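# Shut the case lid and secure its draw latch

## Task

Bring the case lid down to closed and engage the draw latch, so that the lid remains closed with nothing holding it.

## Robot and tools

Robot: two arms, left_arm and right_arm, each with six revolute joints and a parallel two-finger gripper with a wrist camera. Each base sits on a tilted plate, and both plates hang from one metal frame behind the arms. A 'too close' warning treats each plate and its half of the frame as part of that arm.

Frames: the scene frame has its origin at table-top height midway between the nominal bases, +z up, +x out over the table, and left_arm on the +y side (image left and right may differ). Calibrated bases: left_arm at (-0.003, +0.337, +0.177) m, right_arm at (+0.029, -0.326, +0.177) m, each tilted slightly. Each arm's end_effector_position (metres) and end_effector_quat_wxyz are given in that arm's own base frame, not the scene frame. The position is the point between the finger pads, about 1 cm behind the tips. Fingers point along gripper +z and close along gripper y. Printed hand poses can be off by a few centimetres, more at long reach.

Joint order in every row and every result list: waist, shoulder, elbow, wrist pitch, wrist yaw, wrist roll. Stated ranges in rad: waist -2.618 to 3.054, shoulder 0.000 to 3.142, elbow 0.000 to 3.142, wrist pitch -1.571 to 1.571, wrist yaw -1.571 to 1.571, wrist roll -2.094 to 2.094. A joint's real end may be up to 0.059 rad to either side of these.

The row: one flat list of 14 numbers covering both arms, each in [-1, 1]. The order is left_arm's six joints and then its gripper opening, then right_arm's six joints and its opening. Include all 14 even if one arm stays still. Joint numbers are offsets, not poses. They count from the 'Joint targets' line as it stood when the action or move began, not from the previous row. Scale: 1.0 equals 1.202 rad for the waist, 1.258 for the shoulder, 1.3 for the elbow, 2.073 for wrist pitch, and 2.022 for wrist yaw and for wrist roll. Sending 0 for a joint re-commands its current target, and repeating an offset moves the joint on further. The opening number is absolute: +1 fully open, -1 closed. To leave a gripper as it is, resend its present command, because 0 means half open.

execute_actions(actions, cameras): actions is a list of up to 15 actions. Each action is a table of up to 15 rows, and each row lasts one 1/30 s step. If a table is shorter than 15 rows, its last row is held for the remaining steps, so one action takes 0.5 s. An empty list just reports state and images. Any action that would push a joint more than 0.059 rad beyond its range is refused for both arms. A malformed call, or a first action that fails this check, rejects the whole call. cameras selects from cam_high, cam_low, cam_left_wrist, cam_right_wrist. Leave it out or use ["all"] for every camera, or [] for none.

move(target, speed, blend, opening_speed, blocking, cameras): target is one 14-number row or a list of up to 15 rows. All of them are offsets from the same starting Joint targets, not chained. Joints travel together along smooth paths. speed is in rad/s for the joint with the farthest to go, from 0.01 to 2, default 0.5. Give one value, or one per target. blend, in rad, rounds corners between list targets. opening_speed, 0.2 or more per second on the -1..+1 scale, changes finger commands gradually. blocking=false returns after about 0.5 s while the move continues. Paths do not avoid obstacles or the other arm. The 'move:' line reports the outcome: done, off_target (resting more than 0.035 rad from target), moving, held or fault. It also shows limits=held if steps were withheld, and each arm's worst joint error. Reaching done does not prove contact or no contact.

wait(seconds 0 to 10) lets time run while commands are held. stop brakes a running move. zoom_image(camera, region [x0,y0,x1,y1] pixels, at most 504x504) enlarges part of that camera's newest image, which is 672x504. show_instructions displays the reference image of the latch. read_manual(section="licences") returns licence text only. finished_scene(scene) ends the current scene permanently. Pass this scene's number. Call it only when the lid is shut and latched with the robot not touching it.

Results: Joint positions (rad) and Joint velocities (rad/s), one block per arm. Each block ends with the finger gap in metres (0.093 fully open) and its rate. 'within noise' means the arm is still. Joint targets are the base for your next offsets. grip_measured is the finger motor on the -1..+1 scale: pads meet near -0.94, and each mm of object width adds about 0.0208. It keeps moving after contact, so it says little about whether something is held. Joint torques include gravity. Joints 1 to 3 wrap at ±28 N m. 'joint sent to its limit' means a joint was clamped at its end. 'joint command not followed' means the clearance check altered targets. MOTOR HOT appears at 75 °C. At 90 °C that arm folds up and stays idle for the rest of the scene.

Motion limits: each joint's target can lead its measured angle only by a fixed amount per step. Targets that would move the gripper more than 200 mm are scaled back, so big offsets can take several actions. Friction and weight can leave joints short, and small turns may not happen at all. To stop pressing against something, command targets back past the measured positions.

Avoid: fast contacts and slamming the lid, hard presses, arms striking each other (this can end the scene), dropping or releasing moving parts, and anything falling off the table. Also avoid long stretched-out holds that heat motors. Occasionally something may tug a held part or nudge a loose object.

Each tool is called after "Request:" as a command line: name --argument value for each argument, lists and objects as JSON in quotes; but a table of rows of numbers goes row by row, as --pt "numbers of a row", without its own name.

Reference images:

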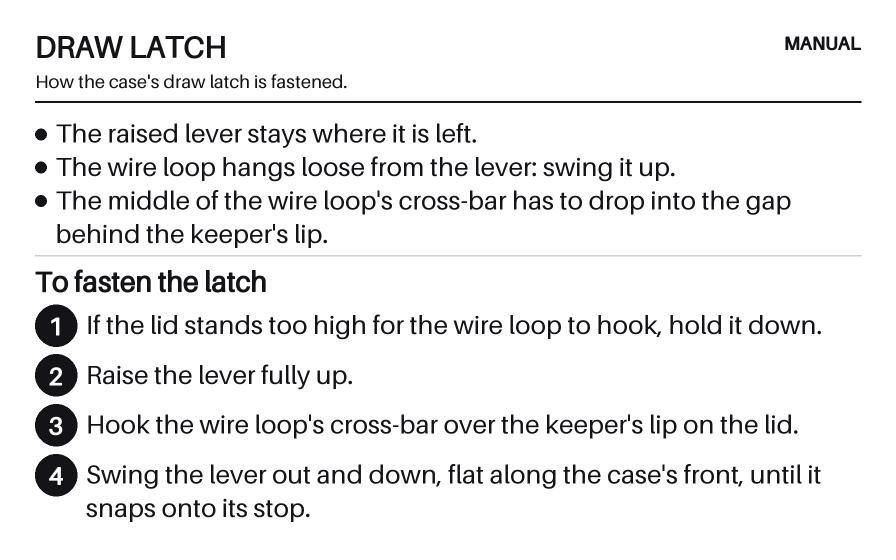

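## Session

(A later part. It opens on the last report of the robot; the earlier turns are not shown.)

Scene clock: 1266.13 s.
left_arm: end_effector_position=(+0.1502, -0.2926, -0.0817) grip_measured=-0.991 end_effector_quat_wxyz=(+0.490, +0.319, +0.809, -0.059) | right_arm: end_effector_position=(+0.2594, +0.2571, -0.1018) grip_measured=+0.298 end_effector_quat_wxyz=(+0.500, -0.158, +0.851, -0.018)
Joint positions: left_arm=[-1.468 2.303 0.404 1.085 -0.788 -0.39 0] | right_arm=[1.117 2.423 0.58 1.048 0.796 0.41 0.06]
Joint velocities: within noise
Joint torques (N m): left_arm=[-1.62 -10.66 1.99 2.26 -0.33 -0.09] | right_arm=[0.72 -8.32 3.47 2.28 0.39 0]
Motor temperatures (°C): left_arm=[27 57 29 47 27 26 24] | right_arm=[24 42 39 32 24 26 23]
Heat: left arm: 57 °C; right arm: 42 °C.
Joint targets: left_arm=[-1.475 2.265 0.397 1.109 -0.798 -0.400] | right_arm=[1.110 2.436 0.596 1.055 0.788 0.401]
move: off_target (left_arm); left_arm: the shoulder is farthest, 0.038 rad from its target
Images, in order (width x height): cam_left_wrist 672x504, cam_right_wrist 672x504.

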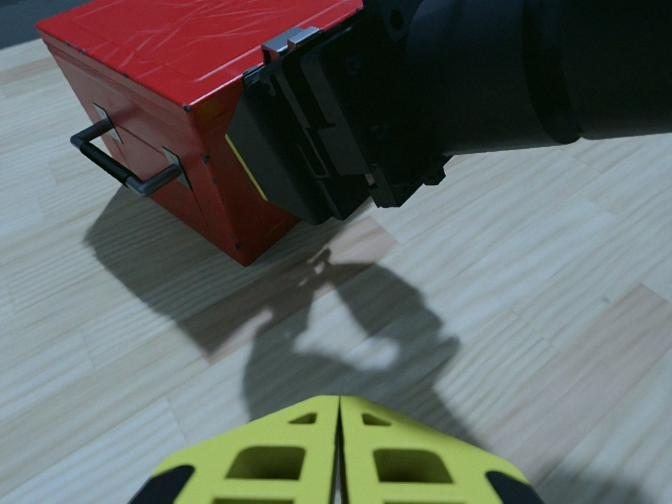

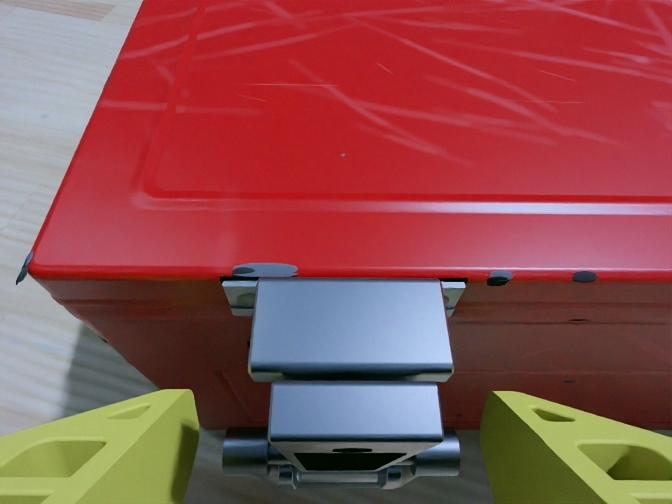

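Request:
move --pt "0 0 0 0 0 0 -1 -0.023 0.2067 0.0628 0.0952 -0.0098 -0.0134 0.3" --pt "0 0 0 0 0 0 -1 -0.023 0.2067 0.0628 0.0952 -0.0098 -0.0134 -0.11" --speed 0.3 --opening_speed 1.0 --cameras '["cam_right_wrist"]'

Scene clock: 1272.50 s.
left_arm: end_effector_position=(+0.1502, -0.2926, -0.0817) grip_measured=-0.991 end_effector_quat_wxyz=(+0.490, +0.319, +0.809, -0.059) | right_arm: end_effector_position=(+0.2657, +0.2505, -0.1490) grip_measured=-0.106 end_effector_quat_wxyz=(+0.506, -0.152, +0.849, -0.018)
Joint positions: left_arm=[-1.468 2.303 0.404 1.085 -0.788 -0.39 0] | right_arm=[1.09 2.679 0.667 1.25 0.789 0.383 0.04]
Joint velocities: within noise
Joint torques (N m): left_arm=[-1.57 -10.67 1.96 2.25 -0.32 -0.08] | right_arm=[0.75 -8.61 2.11 2.27 0.23 0]
Motor temperatures (°C): left_arm=[27 58 29 47 27 26 24] | right_arm=[24 42 39 33 24 26 23]
Heat: left arm: 58 °C; right arm: 42 °C.
Joint targets: left_arm=[-1.475 2.265 0.397 1.109 -0.798 -0.400] | right_arm=[1.083 2.696 0.678 1.252 0.768 0.374]
move: off_target (left_arm); left_arm: the shoulder is farthest, 0.038 rad from its target
Images, in order (width x height): cam_right_wrist 672x504.

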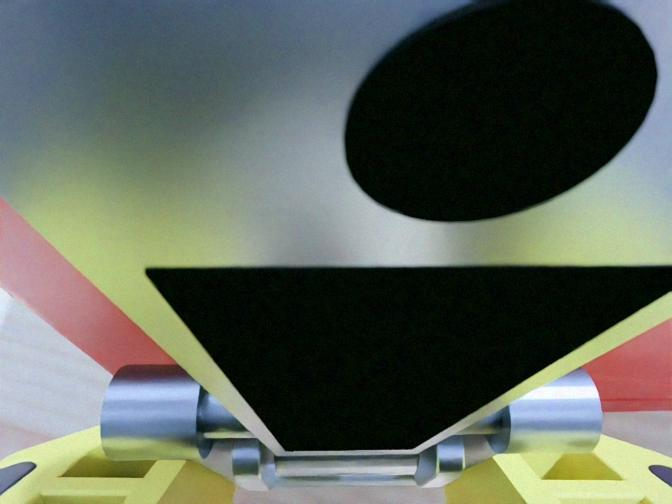

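Request:
move --pt "0 0 0 0 0 0 -1 0.0509 -0.038 -0.0476 -0.0146 0.0216 0.0307 -0.11" --pt "0 0 0 0 0 0 -1 0.0978 -0.1041 -0.0915 -0.0492 0.0403 0.0589 -0.11" --pt "0 0 0 0 0 0 -1 0.1208 -0.1971 -0.1204 -0.0993 0.0491 0.0727 -0.11" --pt "0 0 0 0 0 0 -1 0.1081 -0.2997 -0.1254 -0.1518 0.0443 0.0653 -0.11" --speed 0.3 --blend 0.02 --cameras '["cam_right_wrist","cam_left_wrist"]'

Request:
zoom_image --camera "cam_left_wrist" --region '[220, 0, 440, 190]'

Scene clock: 1278.87 s.
left_arm: end_effector_position=(+0.1502, -0.2926, -0.0817) grip_measured=-0.991 end_effector_quat_wxyz=(+0.490, +0.319, +0.809, -0.059) | right_arm: end_effector_position=(+0.2213, +0.2467, -0.1045) grip_measured=-0.107 end_effector_quat_wxyz=(+0.473, -0.186, +0.860, -0.032)
Joint positions: left_arm=[-1.468 2.303 0.404 1.085 -0.788 -0.39 0] | right_arm=[1.223 2.356 0.509 0.901 0.827 0.517 0.04]
Joint velocities: within noise
Joint torques (N m): left_arm=[-1.58 -10.69 1.99 2.26 -0.32 -0.09] | right_arm=[0.23 -12.68 2.58 2.45 0.9 -0.01]
Motor temperatures (°C): left_arm=[27 58 29 47 27 26 24] | right_arm=[24 42 39 34 24 26 23]
Heat: left arm: 58 °C; right arm: 42 °C.
Joint targets: left_arm=[-1.475 2.265 0.397 1.109 -0.798 -0.400] | right_arm=[1.213 2.319 0.515 0.938 0.857 0.506]
move: off_target (left_arm, right_arm); left_arm: the shoulder is farthest, 0.038 rad from its target; right_arm: the shoulder is farthest, 0.037 rad from its target
Images, in order (width x height): cam_left_wrist 672x504, cam_right_wrist 672x504.

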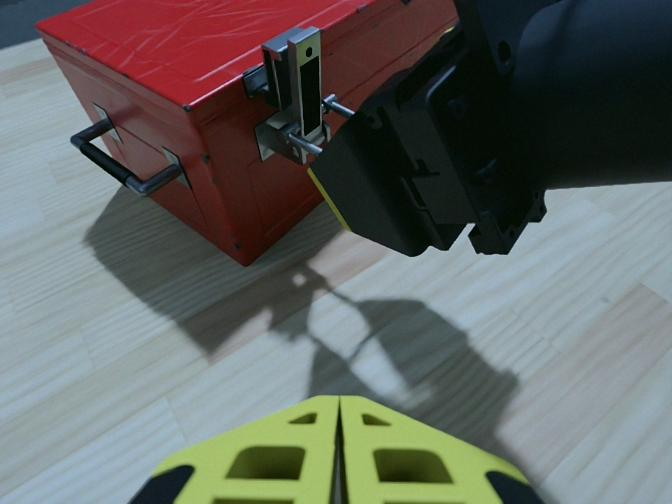

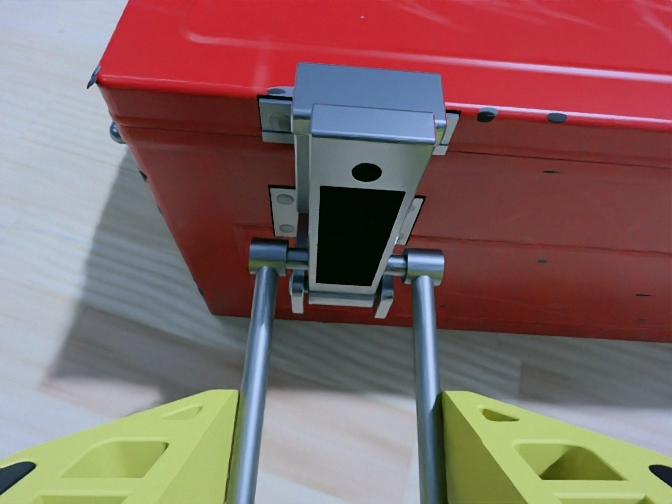

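Scaled by 2.291 from the camera's 672x504 image, which has a finer 960x720 frame.

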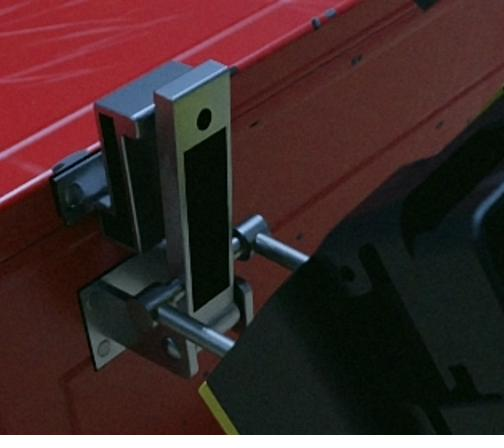

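Request:
move --target '[0,0,0,0,0,0,-1, -0.0316,-0.0437,0.0154,-0.021,-0.0121,-0.0188,-0.1]' --speed 0.2 --cameras '["cam_right_wrist","cam_left_wrist"]'

Request:
zoom_image --camera "cam_left_wrist" --region '[220, 0, 440, 190]'

Scene clock: 1286.03 s.
left_arm: end_effector_position=(+0.1503, -0.2927, -0.0816) grip_measured=-0.991 end_effector_quat_wxyz=(+0.490, +0.319, +0.809, -0.060) | right_arm: end_effector_position=(+0.2362, +0.2541, -0.0841) grip_measured=-0.101 end_effector_quat_wxyz=(+0.489, -0.171, +0.855, -0.024)
Joint positions: left_arm=[-1.468 2.303 0.404 1.085 -0.788 -0.39 0] | right_arm=[1.187 2.287 0.518 0.893 0.826 0.477 0.04]
Joint velocities: within noise
Joint torques (N m): left_arm=[-1.62 -10.63 1.98 2.27 -0.32 -0.09] | right_arm=[0.09 -11.28 3.92 2.12 0.61 -0.01]
Motor temperatures (°C): left_arm=[27 58 29 47 27 26 24] | right_arm=[24 43 39 34 24 26 23]
Heat: left arm: 58 °C; right arm: 43 °C.
Joint targets: left_arm=[-1.475 2.265 0.397 1.110 -0.798 -0.400] | right_arm=[1.174 2.264 0.535 0.894 0.833 0.468]
move: off_target (left_arm); left_arm: the shoulder is farthest, 0.038 rad from its target
Images, in order (width x height): cam_left_wrist 672x504, cam_right_wrist 672x504.

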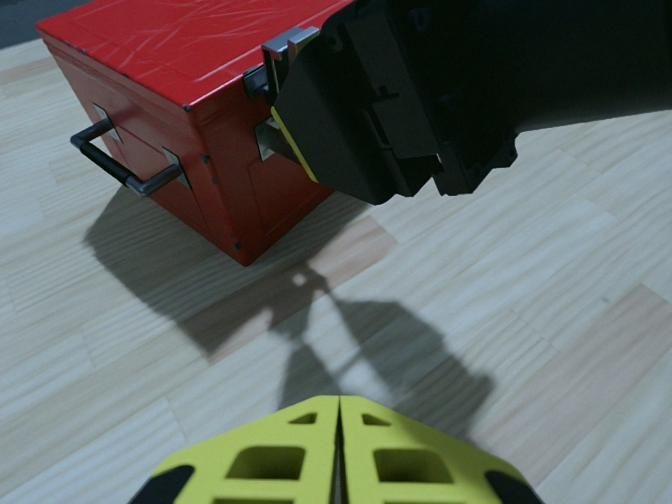

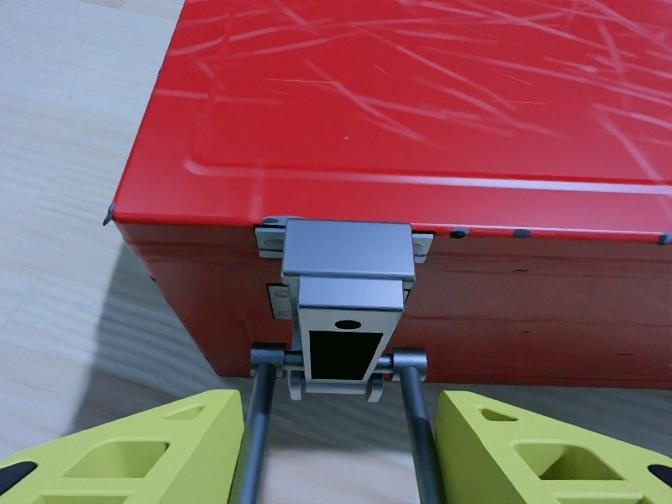

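Scaled by 2.291 from the camera's 672x504 image, which has a finer 960x720 frame.

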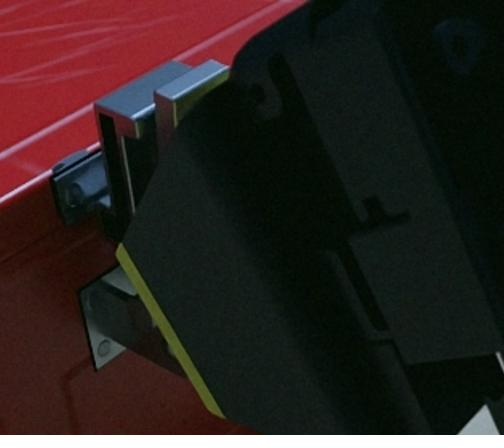

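Request:
move --target '[0,0,0,0,0,0,-1, -0.0478,-0.0073,0.035,-0.0046,-0.0201,-0.0292,-0.1]' --speed 0.2 --cameras '["cam_right_wrist","cam_left_wrist"]'

Request:
zoom_image --camera "cam_left_wrist" --region '[220, 0, 440, 190]'

Scene clock: 1292.70 s.
left_arm: end_effector_position=(+0.1503, -0.2927, -0.0816) grip_measured=-0.991 end_effector_quat_wxyz=(+0.490, +0.319, +0.809, -0.060) | right_arm: end_effector_position=(+0.2576, +0.2609, -0.0759) grip_measured=-0.101 end_effector_quat_wxyz=(+0.496, -0.164, +0.852, -0.025)
Joint positions: left_arm=[-1.468 2.303 0.404 1.085 -0.788 -0.39 0] | right_arm=[1.129 2.275 0.563 0.893 0.804 0.417 0.04]
Joint velocities: within noise
Joint torques (N m): left_arm=[-1.59 -10.65 1.96 2.26 -0.32 -0.09] | right_arm=[0.25 -11.3 4.26 2.08 0.37 -0.01]
Motor temperatures (°C): left_arm=[27 58 29 47 27 26 24] | right_arm=[24 44 39 34 24 26 23]
Heat: left arm: 58 °C; right arm: 44 °C.
Joint targets: left_arm=[-1.475 2.265 0.397 1.110 -0.798 -0.400] | right_arm=[1.117 2.255 0.580 0.885 0.793 0.409]
move: off_target (left_arm); left_arm: the shoulder is farthest, 0.038 rad from its target
Images, in order (width x height): cam_left_wrist 672x504, cam_right_wrist 672x504.

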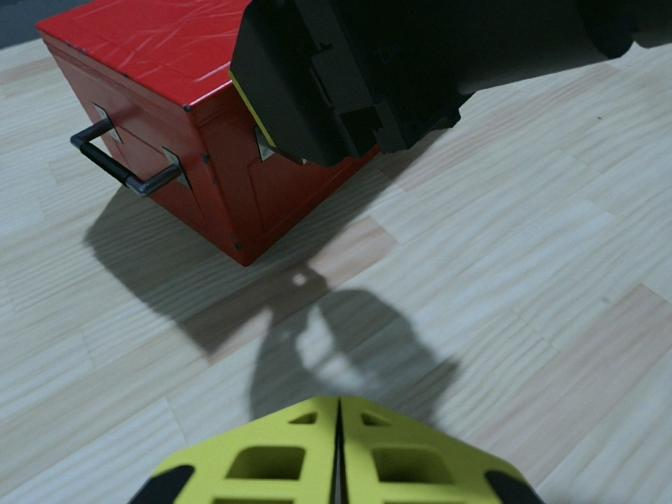

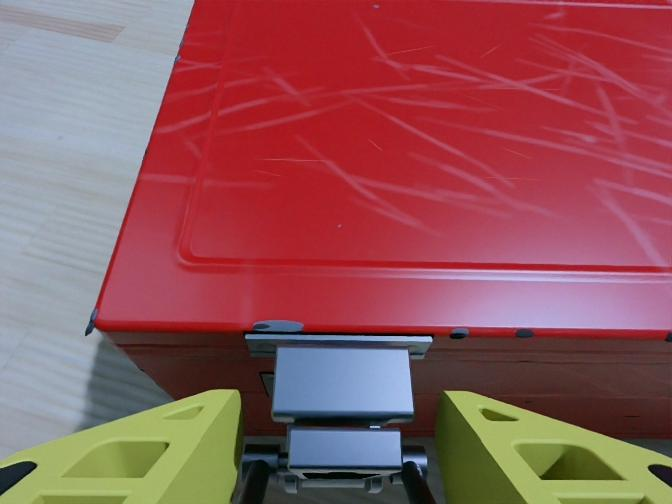

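Scaled by 2.291 from the camera's 672x504 image, which has a finer 960x720 frame.

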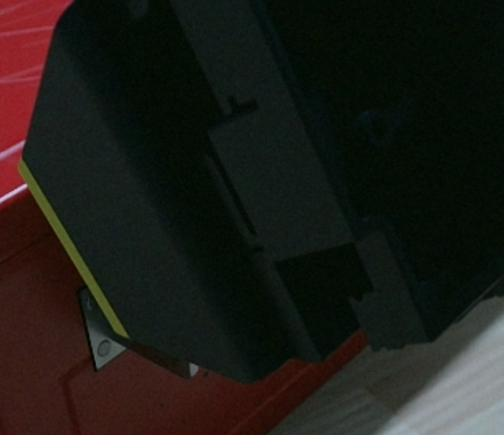

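Request:
move --target '[0,0,0,0,0,0,-1, -0.0305,0.0028,0.0258,-0.0023,-0.0132,-0.0183,-0.1]' --speed 0.2 --cameras '["cam_right_wrist","cam_left_wrist"]'

Scene clock: 1299.53 s.
left_arm: end_effector_position=(+0.1503, -0.2927, -0.0816) grip_measured=-0.991 end_effector_quat_wxyz=(+0.490, +0.319, +0.809, -0.060) | right_arm: end_effector_position=(+0.2724, +0.2652, -0.0722) grip_measured=-0.101 end_effector_quat_wxyz=(+0.499, -0.160, +0.852, -0.024)
Joint positions: left_arm=[-1.468 2.303 0.404 1.085 -0.788 -0.39 0] | right_arm=[1.09 2.275 0.597 0.893 0.782 0.38 0.04]
Joint velocities: within noise
Joint torques (N m): left_arm=[-1.55 -10.67 1.95 2.27 -0.32 -0.08] | right_arm=[0.54 -11.21 4.4 2.07 0.29 0.01]
Motor temperatures (°C): left_arm=[27 58 29 47 27 26 24] | right_arm=[24 44 39 35 24 26 23]
Heat: left arm: 58 °C; right arm: 44 °C.
Joint targets: left_arm=[-1.475 2.265 0.397 1.110 -0.798 -0.400] | right_arm=[1.080 2.259 0.614 0.880 0.766 0.372]
move: off_target (left_arm); left_arm: the shoulder is farthest, 0.038 rad from its target
Images, in order (width x height): cam_left_wrist 672x504, cam_right_wrist 672x504.

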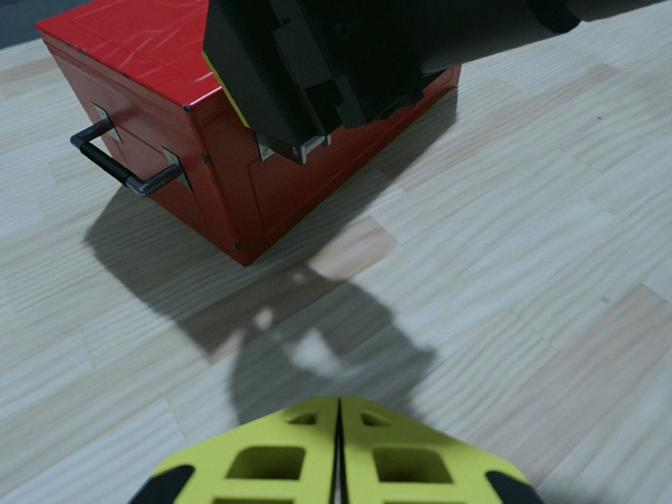

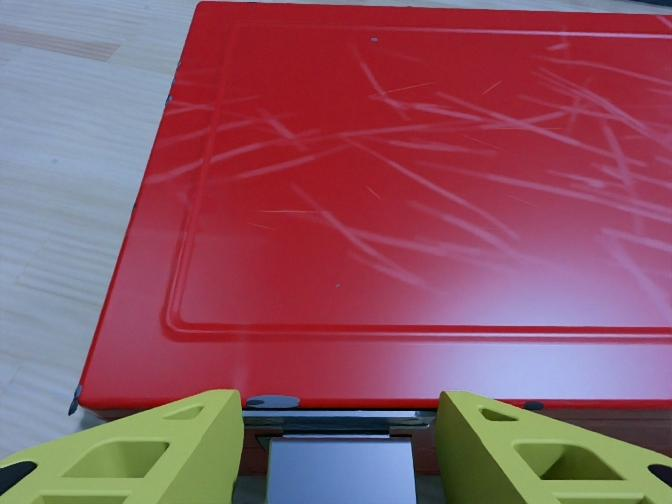

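Request:
move --pt "0 0 0 0 0 0 -1 0 0 0 0 0 0 -0.22" --pt "0 0 0 0 0 0 -1 -0.0842 -0.1441 0.27 -0.5004 -0.1507 0.1114 -0.22" --pt "0 0 0 0 0 0 -1 -0.1795 -0.0023 0.6166 -0.7964 -0.2811 0.1127 -0.22" --speed 0.35 --blend 0.02 --cameras '["cam_right_wrist","cam_left_wrist"]'

Request:
zoom_image --camera "cam_left_wrist" --region '[200, 0, 400, 190]'

Scene clock: 1319.20 s.
left_arm: end_effector_position=(+0.1503, -0.2927, -0.0816) grip_measured=-0.991 end_effector_quat_wxyz=(+0.490, +0.319, +0.809, -0.060) | right_arm: end_effector_position=(+0.2850, +0.2732, -0.0671) grip_measured=-0.206 end_effector_quat_wxyz=(+0.084, -0.126, +0.985, -0.082)
Joint positions: left_arm=[-1.468 2.303 0.404 1.085 -0.788 -0.39 0] | right_arm=[0.864 2.249 1.379 -0.687 0.236 0.607 0.035]
Joint velocities: within noise
Joint torques (N m): left_arm=[-1.61 -10.63 1.95 2.26 -0.32 -0.08] | right_arm=[1.91 -11.6 8.39 -0.19 -0.11 0.02]
Motor temperatures (°C): left_arm=[27 58 29 47 27 26 24] | right_arm=[24 45 40 34 24 26 23]
Heat: left arm: 58 °C; right arm: 45 °C.
Joint targets: left_arm=[-1.475 2.265 0.397 1.109 -0.798 -0.400] | right_arm=[0.865 2.256 1.416 -0.771 0.197 0.600]
move: off_target (left_arm, right_arm); blend cut to 0 rad at target 1; left_arm: the shoulder is farthest, 0.038 rad from its target; right_arm: the wrist pitch is farthest, 0.084 rad from its target
Images, in order (width x height): cam_left_wrist 672x504, cam_right_wrist 672x504.

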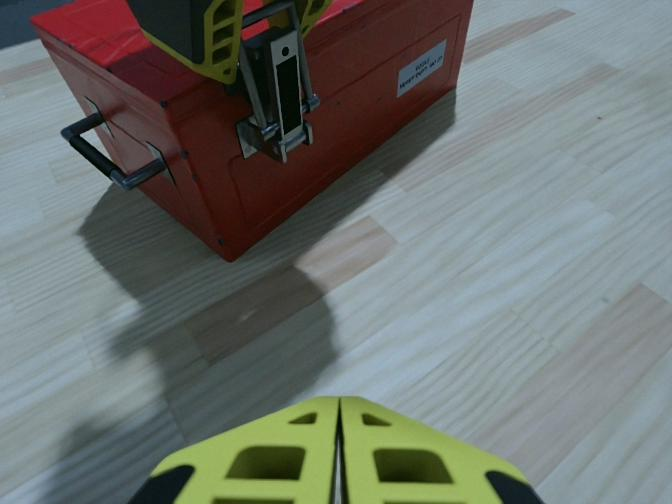

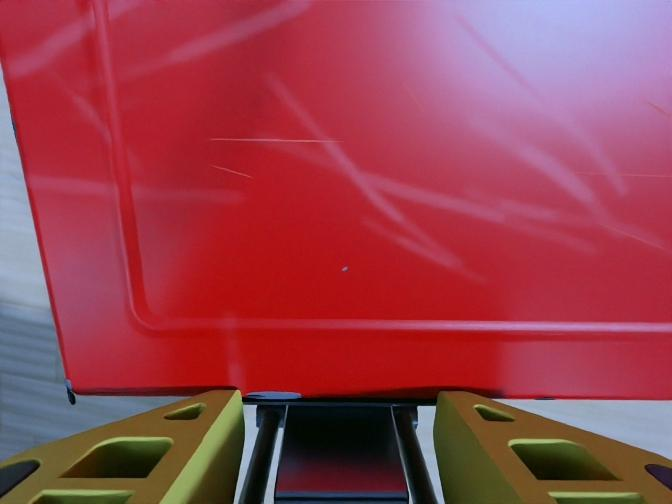

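Scaled by 2.520 from the camera's 672x504 image, which has a finer 960x720 frame.

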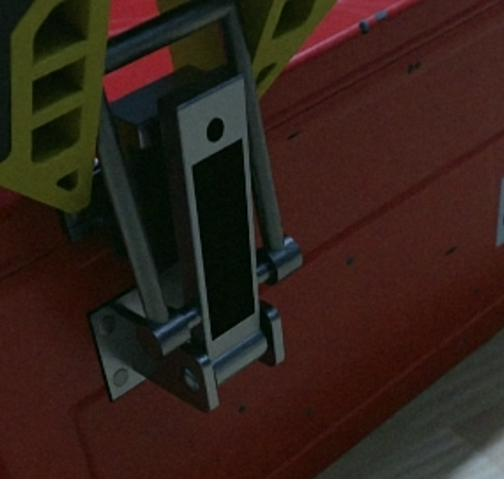

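Request:
move --target '[0,0,0,0,0,0,-1, 0.0194,-0.0218,-0.0646,0.0247,0,0.0119,-0.22]' --speed 0.2 --cameras '["cam_right_wrist","cam_left_wrist"]'

Request:
zoom_image --camera "cam_left_wrist" --region '[200, 0, 400, 190]'

Scene clock: 1360.50 s.
left_arm: end_effector_position=(+0.1503, -0.2927, -0.0816) grip_measured=-0.991 end_effector_quat_wxyz=(+0.490, +0.319, +0.809, -0.060) | right_arm: end_effector_position=(+0.2842, +0.2728, -0.0682) grip_measured=-0.206 end_effector_quat_wxyz=(+0.091, -0.126, +0.984, -0.081)
Joint positions: left_arm=[-1.468 2.303 0.404 1.085 -0.788 -0.39 0] | right_arm=[0.868 2.241 1.357 -0.661 0.244 0.611 0.035]
Joint velocities: within noise
Joint torques (N m): left_arm=[-1.61 -10.65 1.94 2.25 -0.32 -0.09] | right_arm=[3.33 -13.42 3.51 0.15 -0.2 0.2]
Motor temperatures (°C): left_arm=[27 58 29 47 27 26 24] | right_arm=[24 46 43 30 24 26 24]
Heat: left arm: 58 °C; right arm: 46 °C.
Joint targets: left_arm=[-1.475 2.265 0.397 1.109 -0.798 -0.400] | right_arm=[0.888 2.228 1.332 -0.720 0.197 0.624]
move: off_target (left_arm, right_arm); left_arm: the shoulder is farthest, 0.038 rad from its target; right_arm: the wrist pitch is farthest, 0.058 rad from its target
Images, in order (width x height): cam_left_wrist 672x504, cam_right_wrist 672x504.

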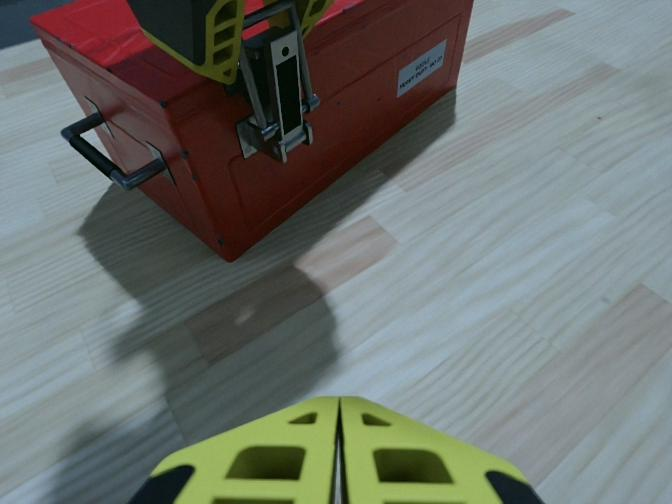

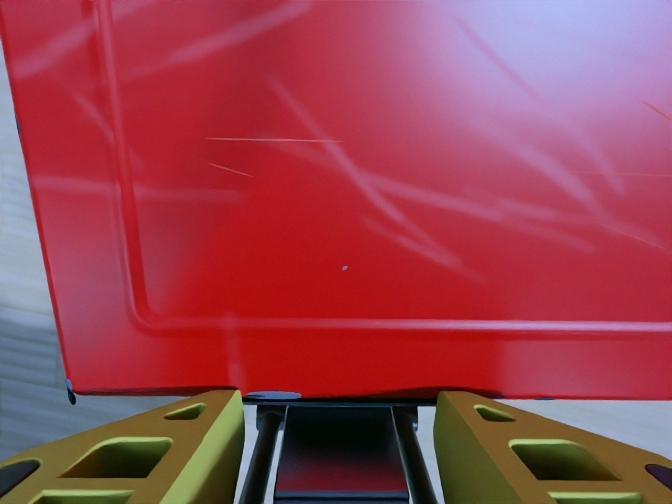

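Scaled by 2.520 from the camera's 672x504 image, which has a finer 960x720 frame.

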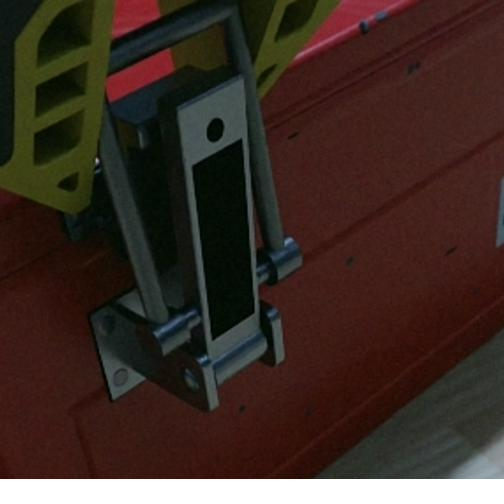

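Request:
wait --seconds 0.2

Request:
zoom_image --camera "cam_left_wrist" --region '[200, 0, 440, 180]'

Scene clock: 1379.77 s.
left_arm: end_effector_position=(+0.1503, -0.2927, -0.0816) grip_measured=-0.991 end_effector_quat_wxyz=(+0.490, +0.319, +0.809, -0.060) | right_arm: end_effector_position=(+0.2844, +0.2728, -0.0681) grip_measured=-0.206 end_effector_quat_wxyz=(+0.092, -0.126, +0.984, -0.081)
Joint positions: left_arm=[-1.468 2.303 0.404 1.085 -0.788 -0.39 0] | right_arm=[0.868 2.24 1.357 -0.661 0.244 0.611 0.035]
Joint velocities: within noise
Joint torques (N m): left_arm=[-1.55 -10.65 1.99 2.26 -0.33 -0.08] | right_arm=[3.34 -13.39 3.59 0.14 -0.2 0.2]
Motor temperatures (°C): left_arm=[27 58 29 47 27 26 24] | right_arm=[25 46 41 29 24 26 24]
Heat: left arm: 58 °C; right arm: 46 °C.
Joint targets: left_arm=[-1.475 2.265 0.397 1.109 -0.798 -0.400] | right_arm=[0.888 2.228 1.332 -0.720 0.197 0.624]
Tool commands: left_gripper/opening=-1.0 right_gripper/opening=-0.22
wait: 0.20 s; at rest from the start

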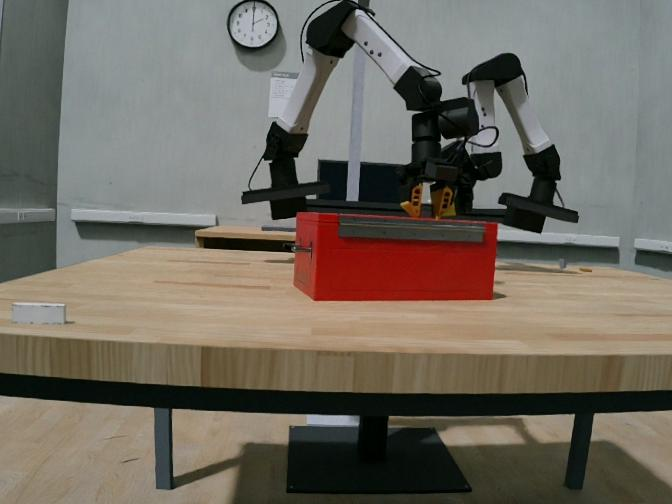

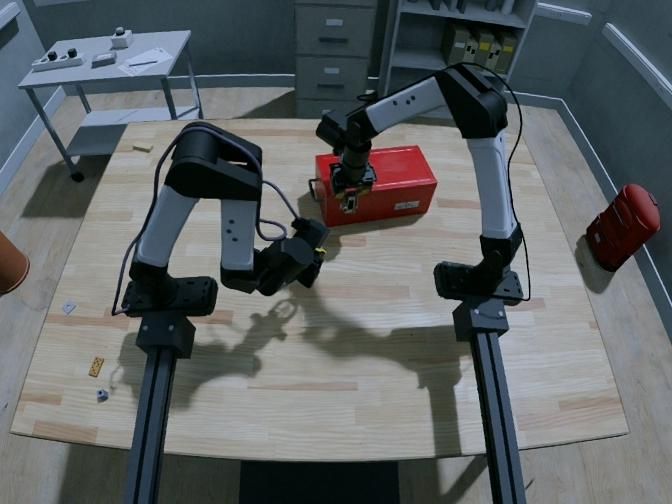

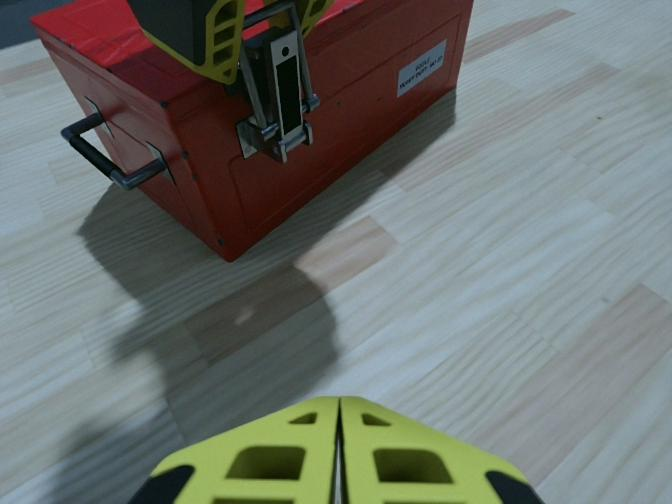

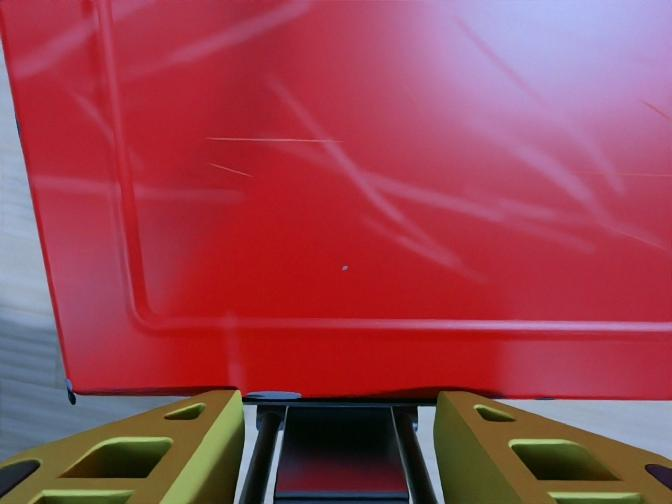

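Scaled by 2.100 from the camera's 672x504 image, which has a finer 960x720 frame.

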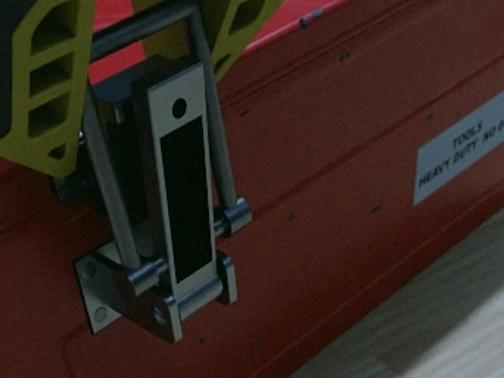

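Request:
move --pt "0 0 0 0 0 0 -1 -0.0772 0.1829 0.334 -0.1969 -0.0684 -0.0151 -0.22" --pt "0 0 0 0 0 0 -1 -0.1127 0.3374 0.5785 -0.3411 -0.1177 -0.0344 -0.22" --speed 0.25 --blend 0.05 --cameras '["cam_left_wrist","cam_right_wrist"]'

Request:
zoom_image --camera "cam_left_wrist" --region '[200, 0, 440, 180]'

Scene clock: 1427.93 s.
left_arm: end_effector_position=(+0.1503, -0.2927, -0.0816) grip_measured=-0.991 end_effector_quat_wxyz=(+0.490, +0.319, +0.809, -0.060) | right_arm: end_effector_position=(+0.2894, +0.2752, -0.0649) grip_measured=-0.206 end_effector_quat_wxyz=(-0.152, -0.094, +0.978, -0.109)
Joint positions: left_arm=[-1.468 2.303 0.404 1.085 -0.788 -0.39 0] | right_arm=[0.755 2.63 2.057 -1.375 -0.013 0.561 0.035]
Joint velocities: within noise
Joint torques (N m): left_arm=[-1.59 -10.65 1.96 2.26 -0.32 -0.08] | right_arm=[2.18 -12.67 7.42 -0.86 -0.19 0.02]
Motor temperatures (°C): left_arm=[27 59 29 48 27 26 24] | right_arm=[25 48 40 28 24 26 24]
Heat: left arm: 59 °C; right arm: 48 °C.
Joint targets: left_arm=[-1.475 2.265 0.397 1.109 -0.798 -0.400] | right_arm=[0.752 2.653 2.083 -1.427 -0.041 0.554]
move: off_target (left_arm, right_arm); left_arm: the shoulder is farthest, 0.038 rad from its target; right_arm: the wrist pitch is farthest, 0.052 rad from its target
Images, in order (width x height): cam_left_wrist 672x504, cam_right_wrist 672x504.

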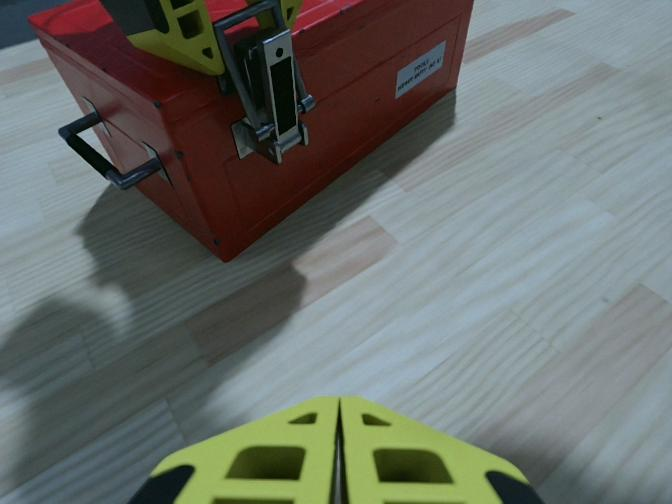

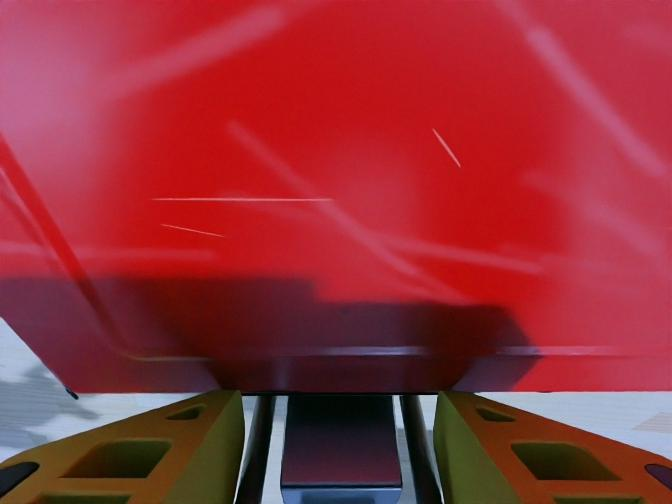

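Scaled by 2.100 from the camera's 672x504 image, which has a finer 960x720 frame.

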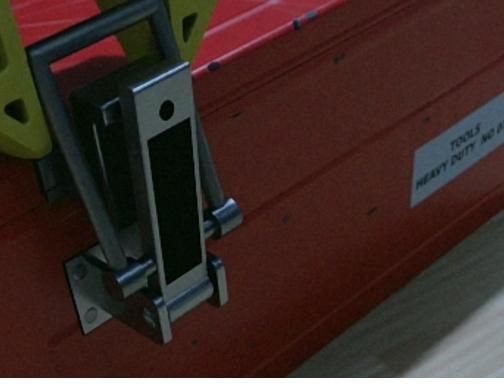

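Request:
move --target '[0,0,0,0,0,0,-1,0,0,0,0,0,0,-0.09]' --opening_speed 0.2 --cameras '[]'

Request:
wait --seconds 0.1 --cameras '["cam_left_wrist","cam_right_wrist"]'

Request:
zoom_image --camera "cam_left_wrist" --region '[200, 0, 440, 180]'

Scene clock: 1432.13 s.
left_arm: end_effector_position=(+0.1503, -0.2927, -0.0816) grip_measured=-0.991 end_effector_quat_wxyz=(+0.490, +0.319, +0.809, -0.060) | right_arm: end_effector_position=(+0.2827, +0.2733, -0.0623) grip_measured=-0.092 end_effector_quat_wxyz=(-0.170, -0.091, +0.975, -0.110)
Joint positions: left_arm=[-1.468 2.303 0.404 1.085 -0.788 -0.39 0] | right_arm=[0.754 2.632 2.061 -1.406 -0.035 0.56 0.041]
Joint velocities: within noise
Joint torques (N m): left_arm=[-1.61 -10.69 2 2.26 -0.32 -0.09] | right_arm=[2.25 -12.81 7.01 -0.6 0.06 0.03]
Motor temperatures (°C): left_arm=[27 59 28 48 27 26 24] | right_arm=[25 49 40 28 24 26 24]
Heat: left arm: 59 °C; right arm: 49 °C.
Joint targets: left_arm=[-1.475 2.265 0.397 1.109 -0.798 -0.400] | right_arm=[0.752 2.653 2.084 -1.427 -0.041 0.554]
move: off_target (left_arm); left_arm: the shoulder is farthest, 0.038 rad from its target
No camera images: "cameras" was empty.

Scene clock: 1432.23 s.
left_arm: end_effector_position=(+0.1503, -0.2927, -0.0816) grip_measured=-0.991 end_effector_quat_wxyz=(+0.490, +0.319, +0.809, -0.060) | right_arm: end_effector_position=(+0.2826, +0.2733, -0.0622) grip_measured=-0.092 end_effector_quat_wxyz=(-0.171, -0.091, +0.975, -0.110)
Joint positions: left_arm=[-1.468 2.303 0.404 1.085 -0.788 -0.39 0] | right_arm=[0.754 2.632 2.061 -1.407 -0.035 0.56 0.041]
Joint velocities: within noise
Joint torques (N m): left_arm=[-1.59 -10.66 1.98 2.26 -0.32 -0.1] | right_arm=[2.25 -12.81 7.01 -0.6 0.05 0.03]
Motor temperatures (°C): left_arm=[27 59 28 48 27 26 24] | right_arm=[25 49 40 28 24 26 24]
Heat: left arm: 59 °C; right arm: 49 °C.
Joint targets: left_arm=[-1.475 2.265 0.397 1.109 -0.798 -0.400] | right_arm=[0.752 2.653 2.084 -1.427 -0.041 0.554]
Tool commands: left_gripper/opening=-1.0 right_gripper/opening=-0.09
wait: 0.10 s; no rest
Images, in order (width x height): cam_left_wrist 672x504, cam_right_wrist 672x504.

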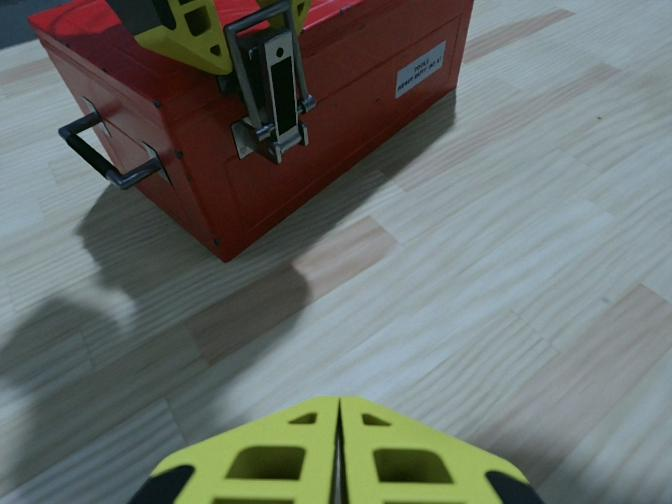

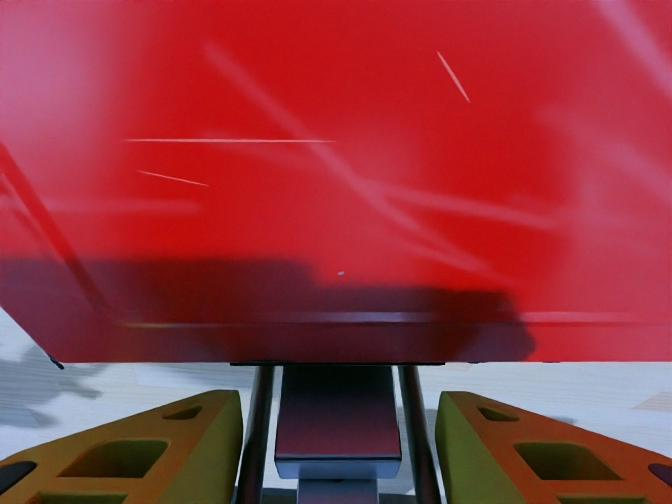

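Scaled by 2.100 from the camera's 672x504 image, which has a finer 960x720 frame.

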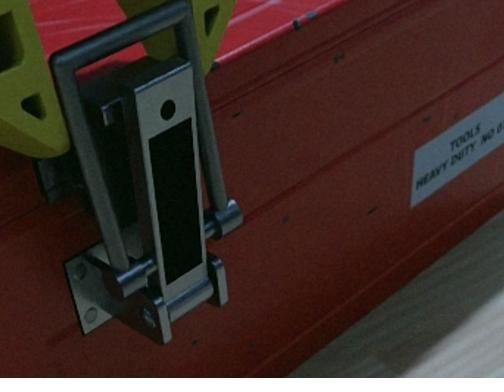

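Request:
move --target '[0,0,0,0,0,0,-1,0,0,0,0,0,0,-0.065]' --opening_speed 0.2 --cameras '[]'

Request:
wait --seconds 0.1 --cameras '["cam_left_wrist","cam_right_wrist"]'

Request:
zoom_image --camera "cam_left_wrist" --region '[200, 0, 440, 180]'

Scene clock: 1469.13 s.
left_arm: end_effector_position=(+0.1503, -0.2927, -0.0816) grip_measured=-0.991 end_effector_quat_wxyz=(+0.490, +0.319, +0.809, -0.060) | right_arm: end_effector_position=(+0.2818, +0.2727, -0.0618) grip_measured=-0.067 end_effector_quat_wxyz=(-0.173, -0.091, +0.975, -0.111)
Joint positions: left_arm=[-1.468 2.303 0.404 1.085 -0.788 -0.39 0] | right_arm=[0.754 2.632 2.061 -1.411 -0.036 0.56 0.042]
Joint velocities: within noise
Joint torques (N m): left_arm=[-1.62 -10.67 1.98 2.26 -0.32 -0.09] | right_arm=[2.25 -12.81 6.99 -0.55 0.05 0.03]
Motor temperatures (°C): left_arm=[27 59 28 48 27 26 24] | right_arm=[25 47 44 27 24 26 24]
Heat: left arm: 59 °C; right arm: 47 °C.
Joint targets: left_arm=[-1.475 2.265 0.397 1.109 -0.798 -0.400] | right_arm=[0.752 2.653 2.084 -1.427 -0.041 0.554]
move: off_target (left_arm); left_arm: the shoulder is farthest, 0.038 rad from its target
No camera images: "cameras" was empty.

Scene clock: 1469.23 s.
left_arm: end_effector_position=(+0.1503, -0.2927, -0.0816) grip_measured=-0.991 end_effector_quat_wxyz=(+0.490, +0.319, +0.809, -0.060) | right_arm: end_effector_position=(+0.2818, +0.2727, -0.0618) grip_measured=-0.067 end_effector_quat_wxyz=(-0.173, -0.091, +0.975, -0.111)
Joint positions: left_arm=[-1.468 2.303 0.404 1.085 -0.788 -0.39 0] | right_arm=[0.754 2.632 2.061 -1.411 -0.036 0.56 0.042]
Joint velocities: within noise
Joint torques (N m): left_arm=[-1.59 -10.65 1.96 2.25 -0.33 -0.09] | right_arm=[2.24 -12.81 6.99 -0.55 0.05 0.02]
Motor temperatures (°C): left_arm=[27 59 28 48 27 26 24] | right_arm=[25 47 44 27 24 26 24]
Heat: left arm: 59 °C; right arm: 47 °C.
Joint targets: left_arm=[-1.475 2.265 0.397 1.109 -0.798 -0.400] | right_arm=[0.752 2.653 2.084 -1.427 -0.041 0.554]
Tool commands: left_gripper/opening=-1.0 right_gripper/opening=-0.065
wait: 0.10 s; no rest
Images, in order (width x height): cam_left_wrist 672x504, cam_right_wrist 672x504.

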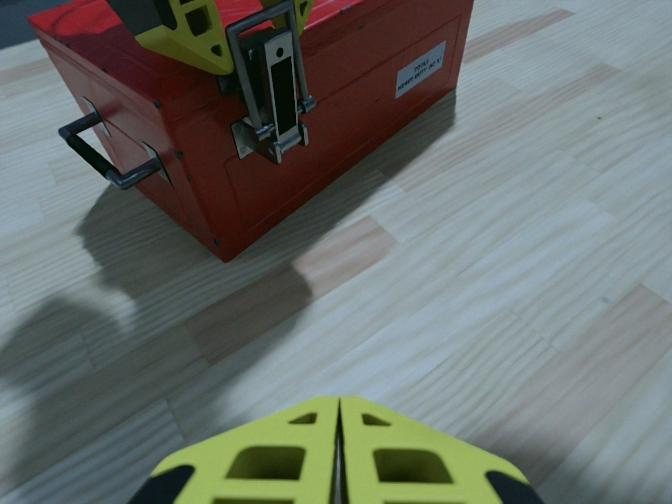

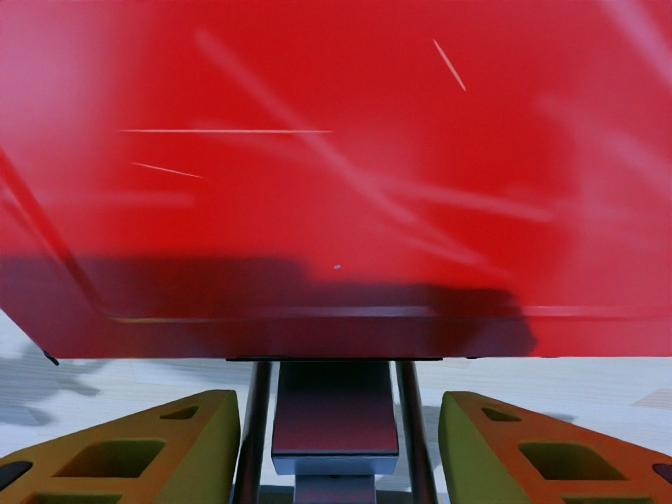

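Scaled by 2.100 from the camera's 672x504 image, which has a finer 960x720 frame.

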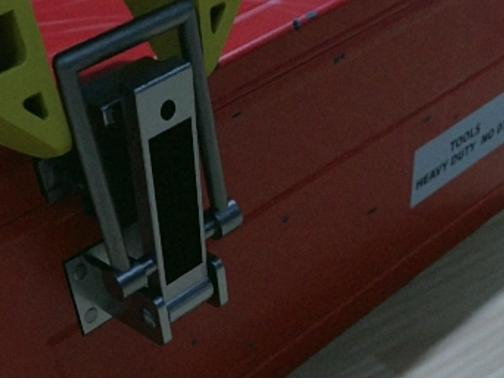

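Request:
move --target '[0,0,0,0,0,0,-1,0.0815,-0.2818,-0.4327,0.2517,0.0942,0.0390,-0.062]' --speed 0.3 --opening_speed 0.2 --cameras '["cam_left_wrist","cam_right_wrist"]'

Request:
zoom_image --camera "cam_left_wrist" --region '[200, 0, 440, 180]'

Scene clock: 1495.07 s.
left_arm: end_effector_position=(+0.1503, -0.2927, -0.0816) grip_measured=-0.991 end_effector_quat_wxyz=(+0.490, +0.319, +0.809, -0.060) | right_arm: end_effector_position=(+0.2712, +0.2716, -0.0662) grip_measured=-0.064 end_effector_quat_wxyz=(-0.006, -0.114, +0.989, -0.096)
Joint positions: left_arm=[-1.468 2.303 0.404 1.085 -0.788 -0.39 0] | right_arm=[0.845 2.33 1.537 -0.916 0.136 0.624 0.042]
Joint velocities: within noise
Joint torques (N m): left_arm=[-1.57 -10.67 1.94 2.25 -0.32 -0.09] | right_arm=[2.33 -16.12 4.21 0.52 0.37 0.18]
Motor temperatures (°C): left_arm=[27 59 28 48 27 26 24] | right_arm=[25 49 45 27 24 26 23]
Heat: left arm: 59 °C; right arm: 49 °C.
Joint targets: left_arm=[-1.475 2.265 0.397 1.109 -0.798 -0.400] | right_arm=[0.850 2.298 1.521 -0.905 0.150 0.633]
move: off_target (left_arm); left_arm: the shoulder is farthest, 0.038 rad from its target
Images, in order (width x height): cam_left_wrist 672x504, cam_right_wrist 672x504.

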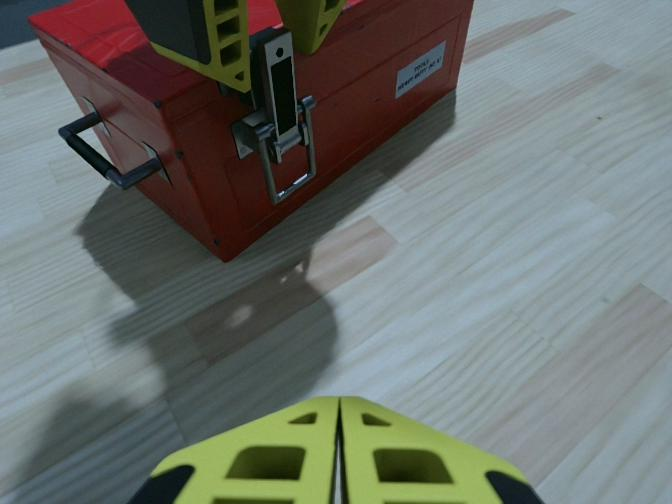

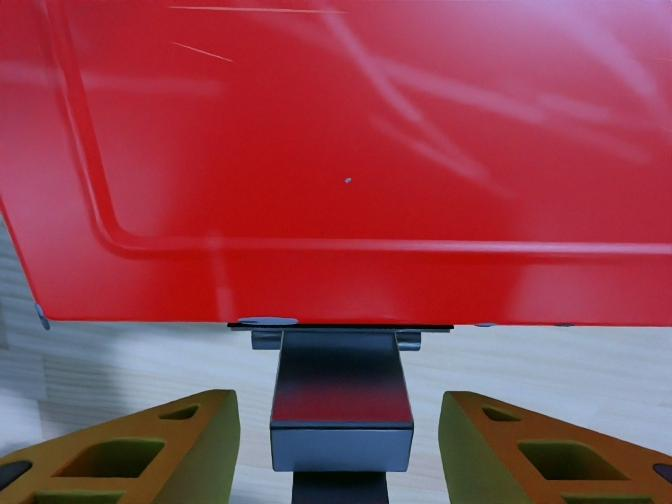

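Scaled by 2.100 from the camera's 672x504 image, which has a finer 960x720 frame.

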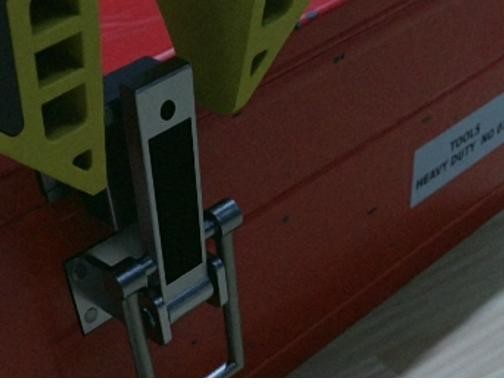

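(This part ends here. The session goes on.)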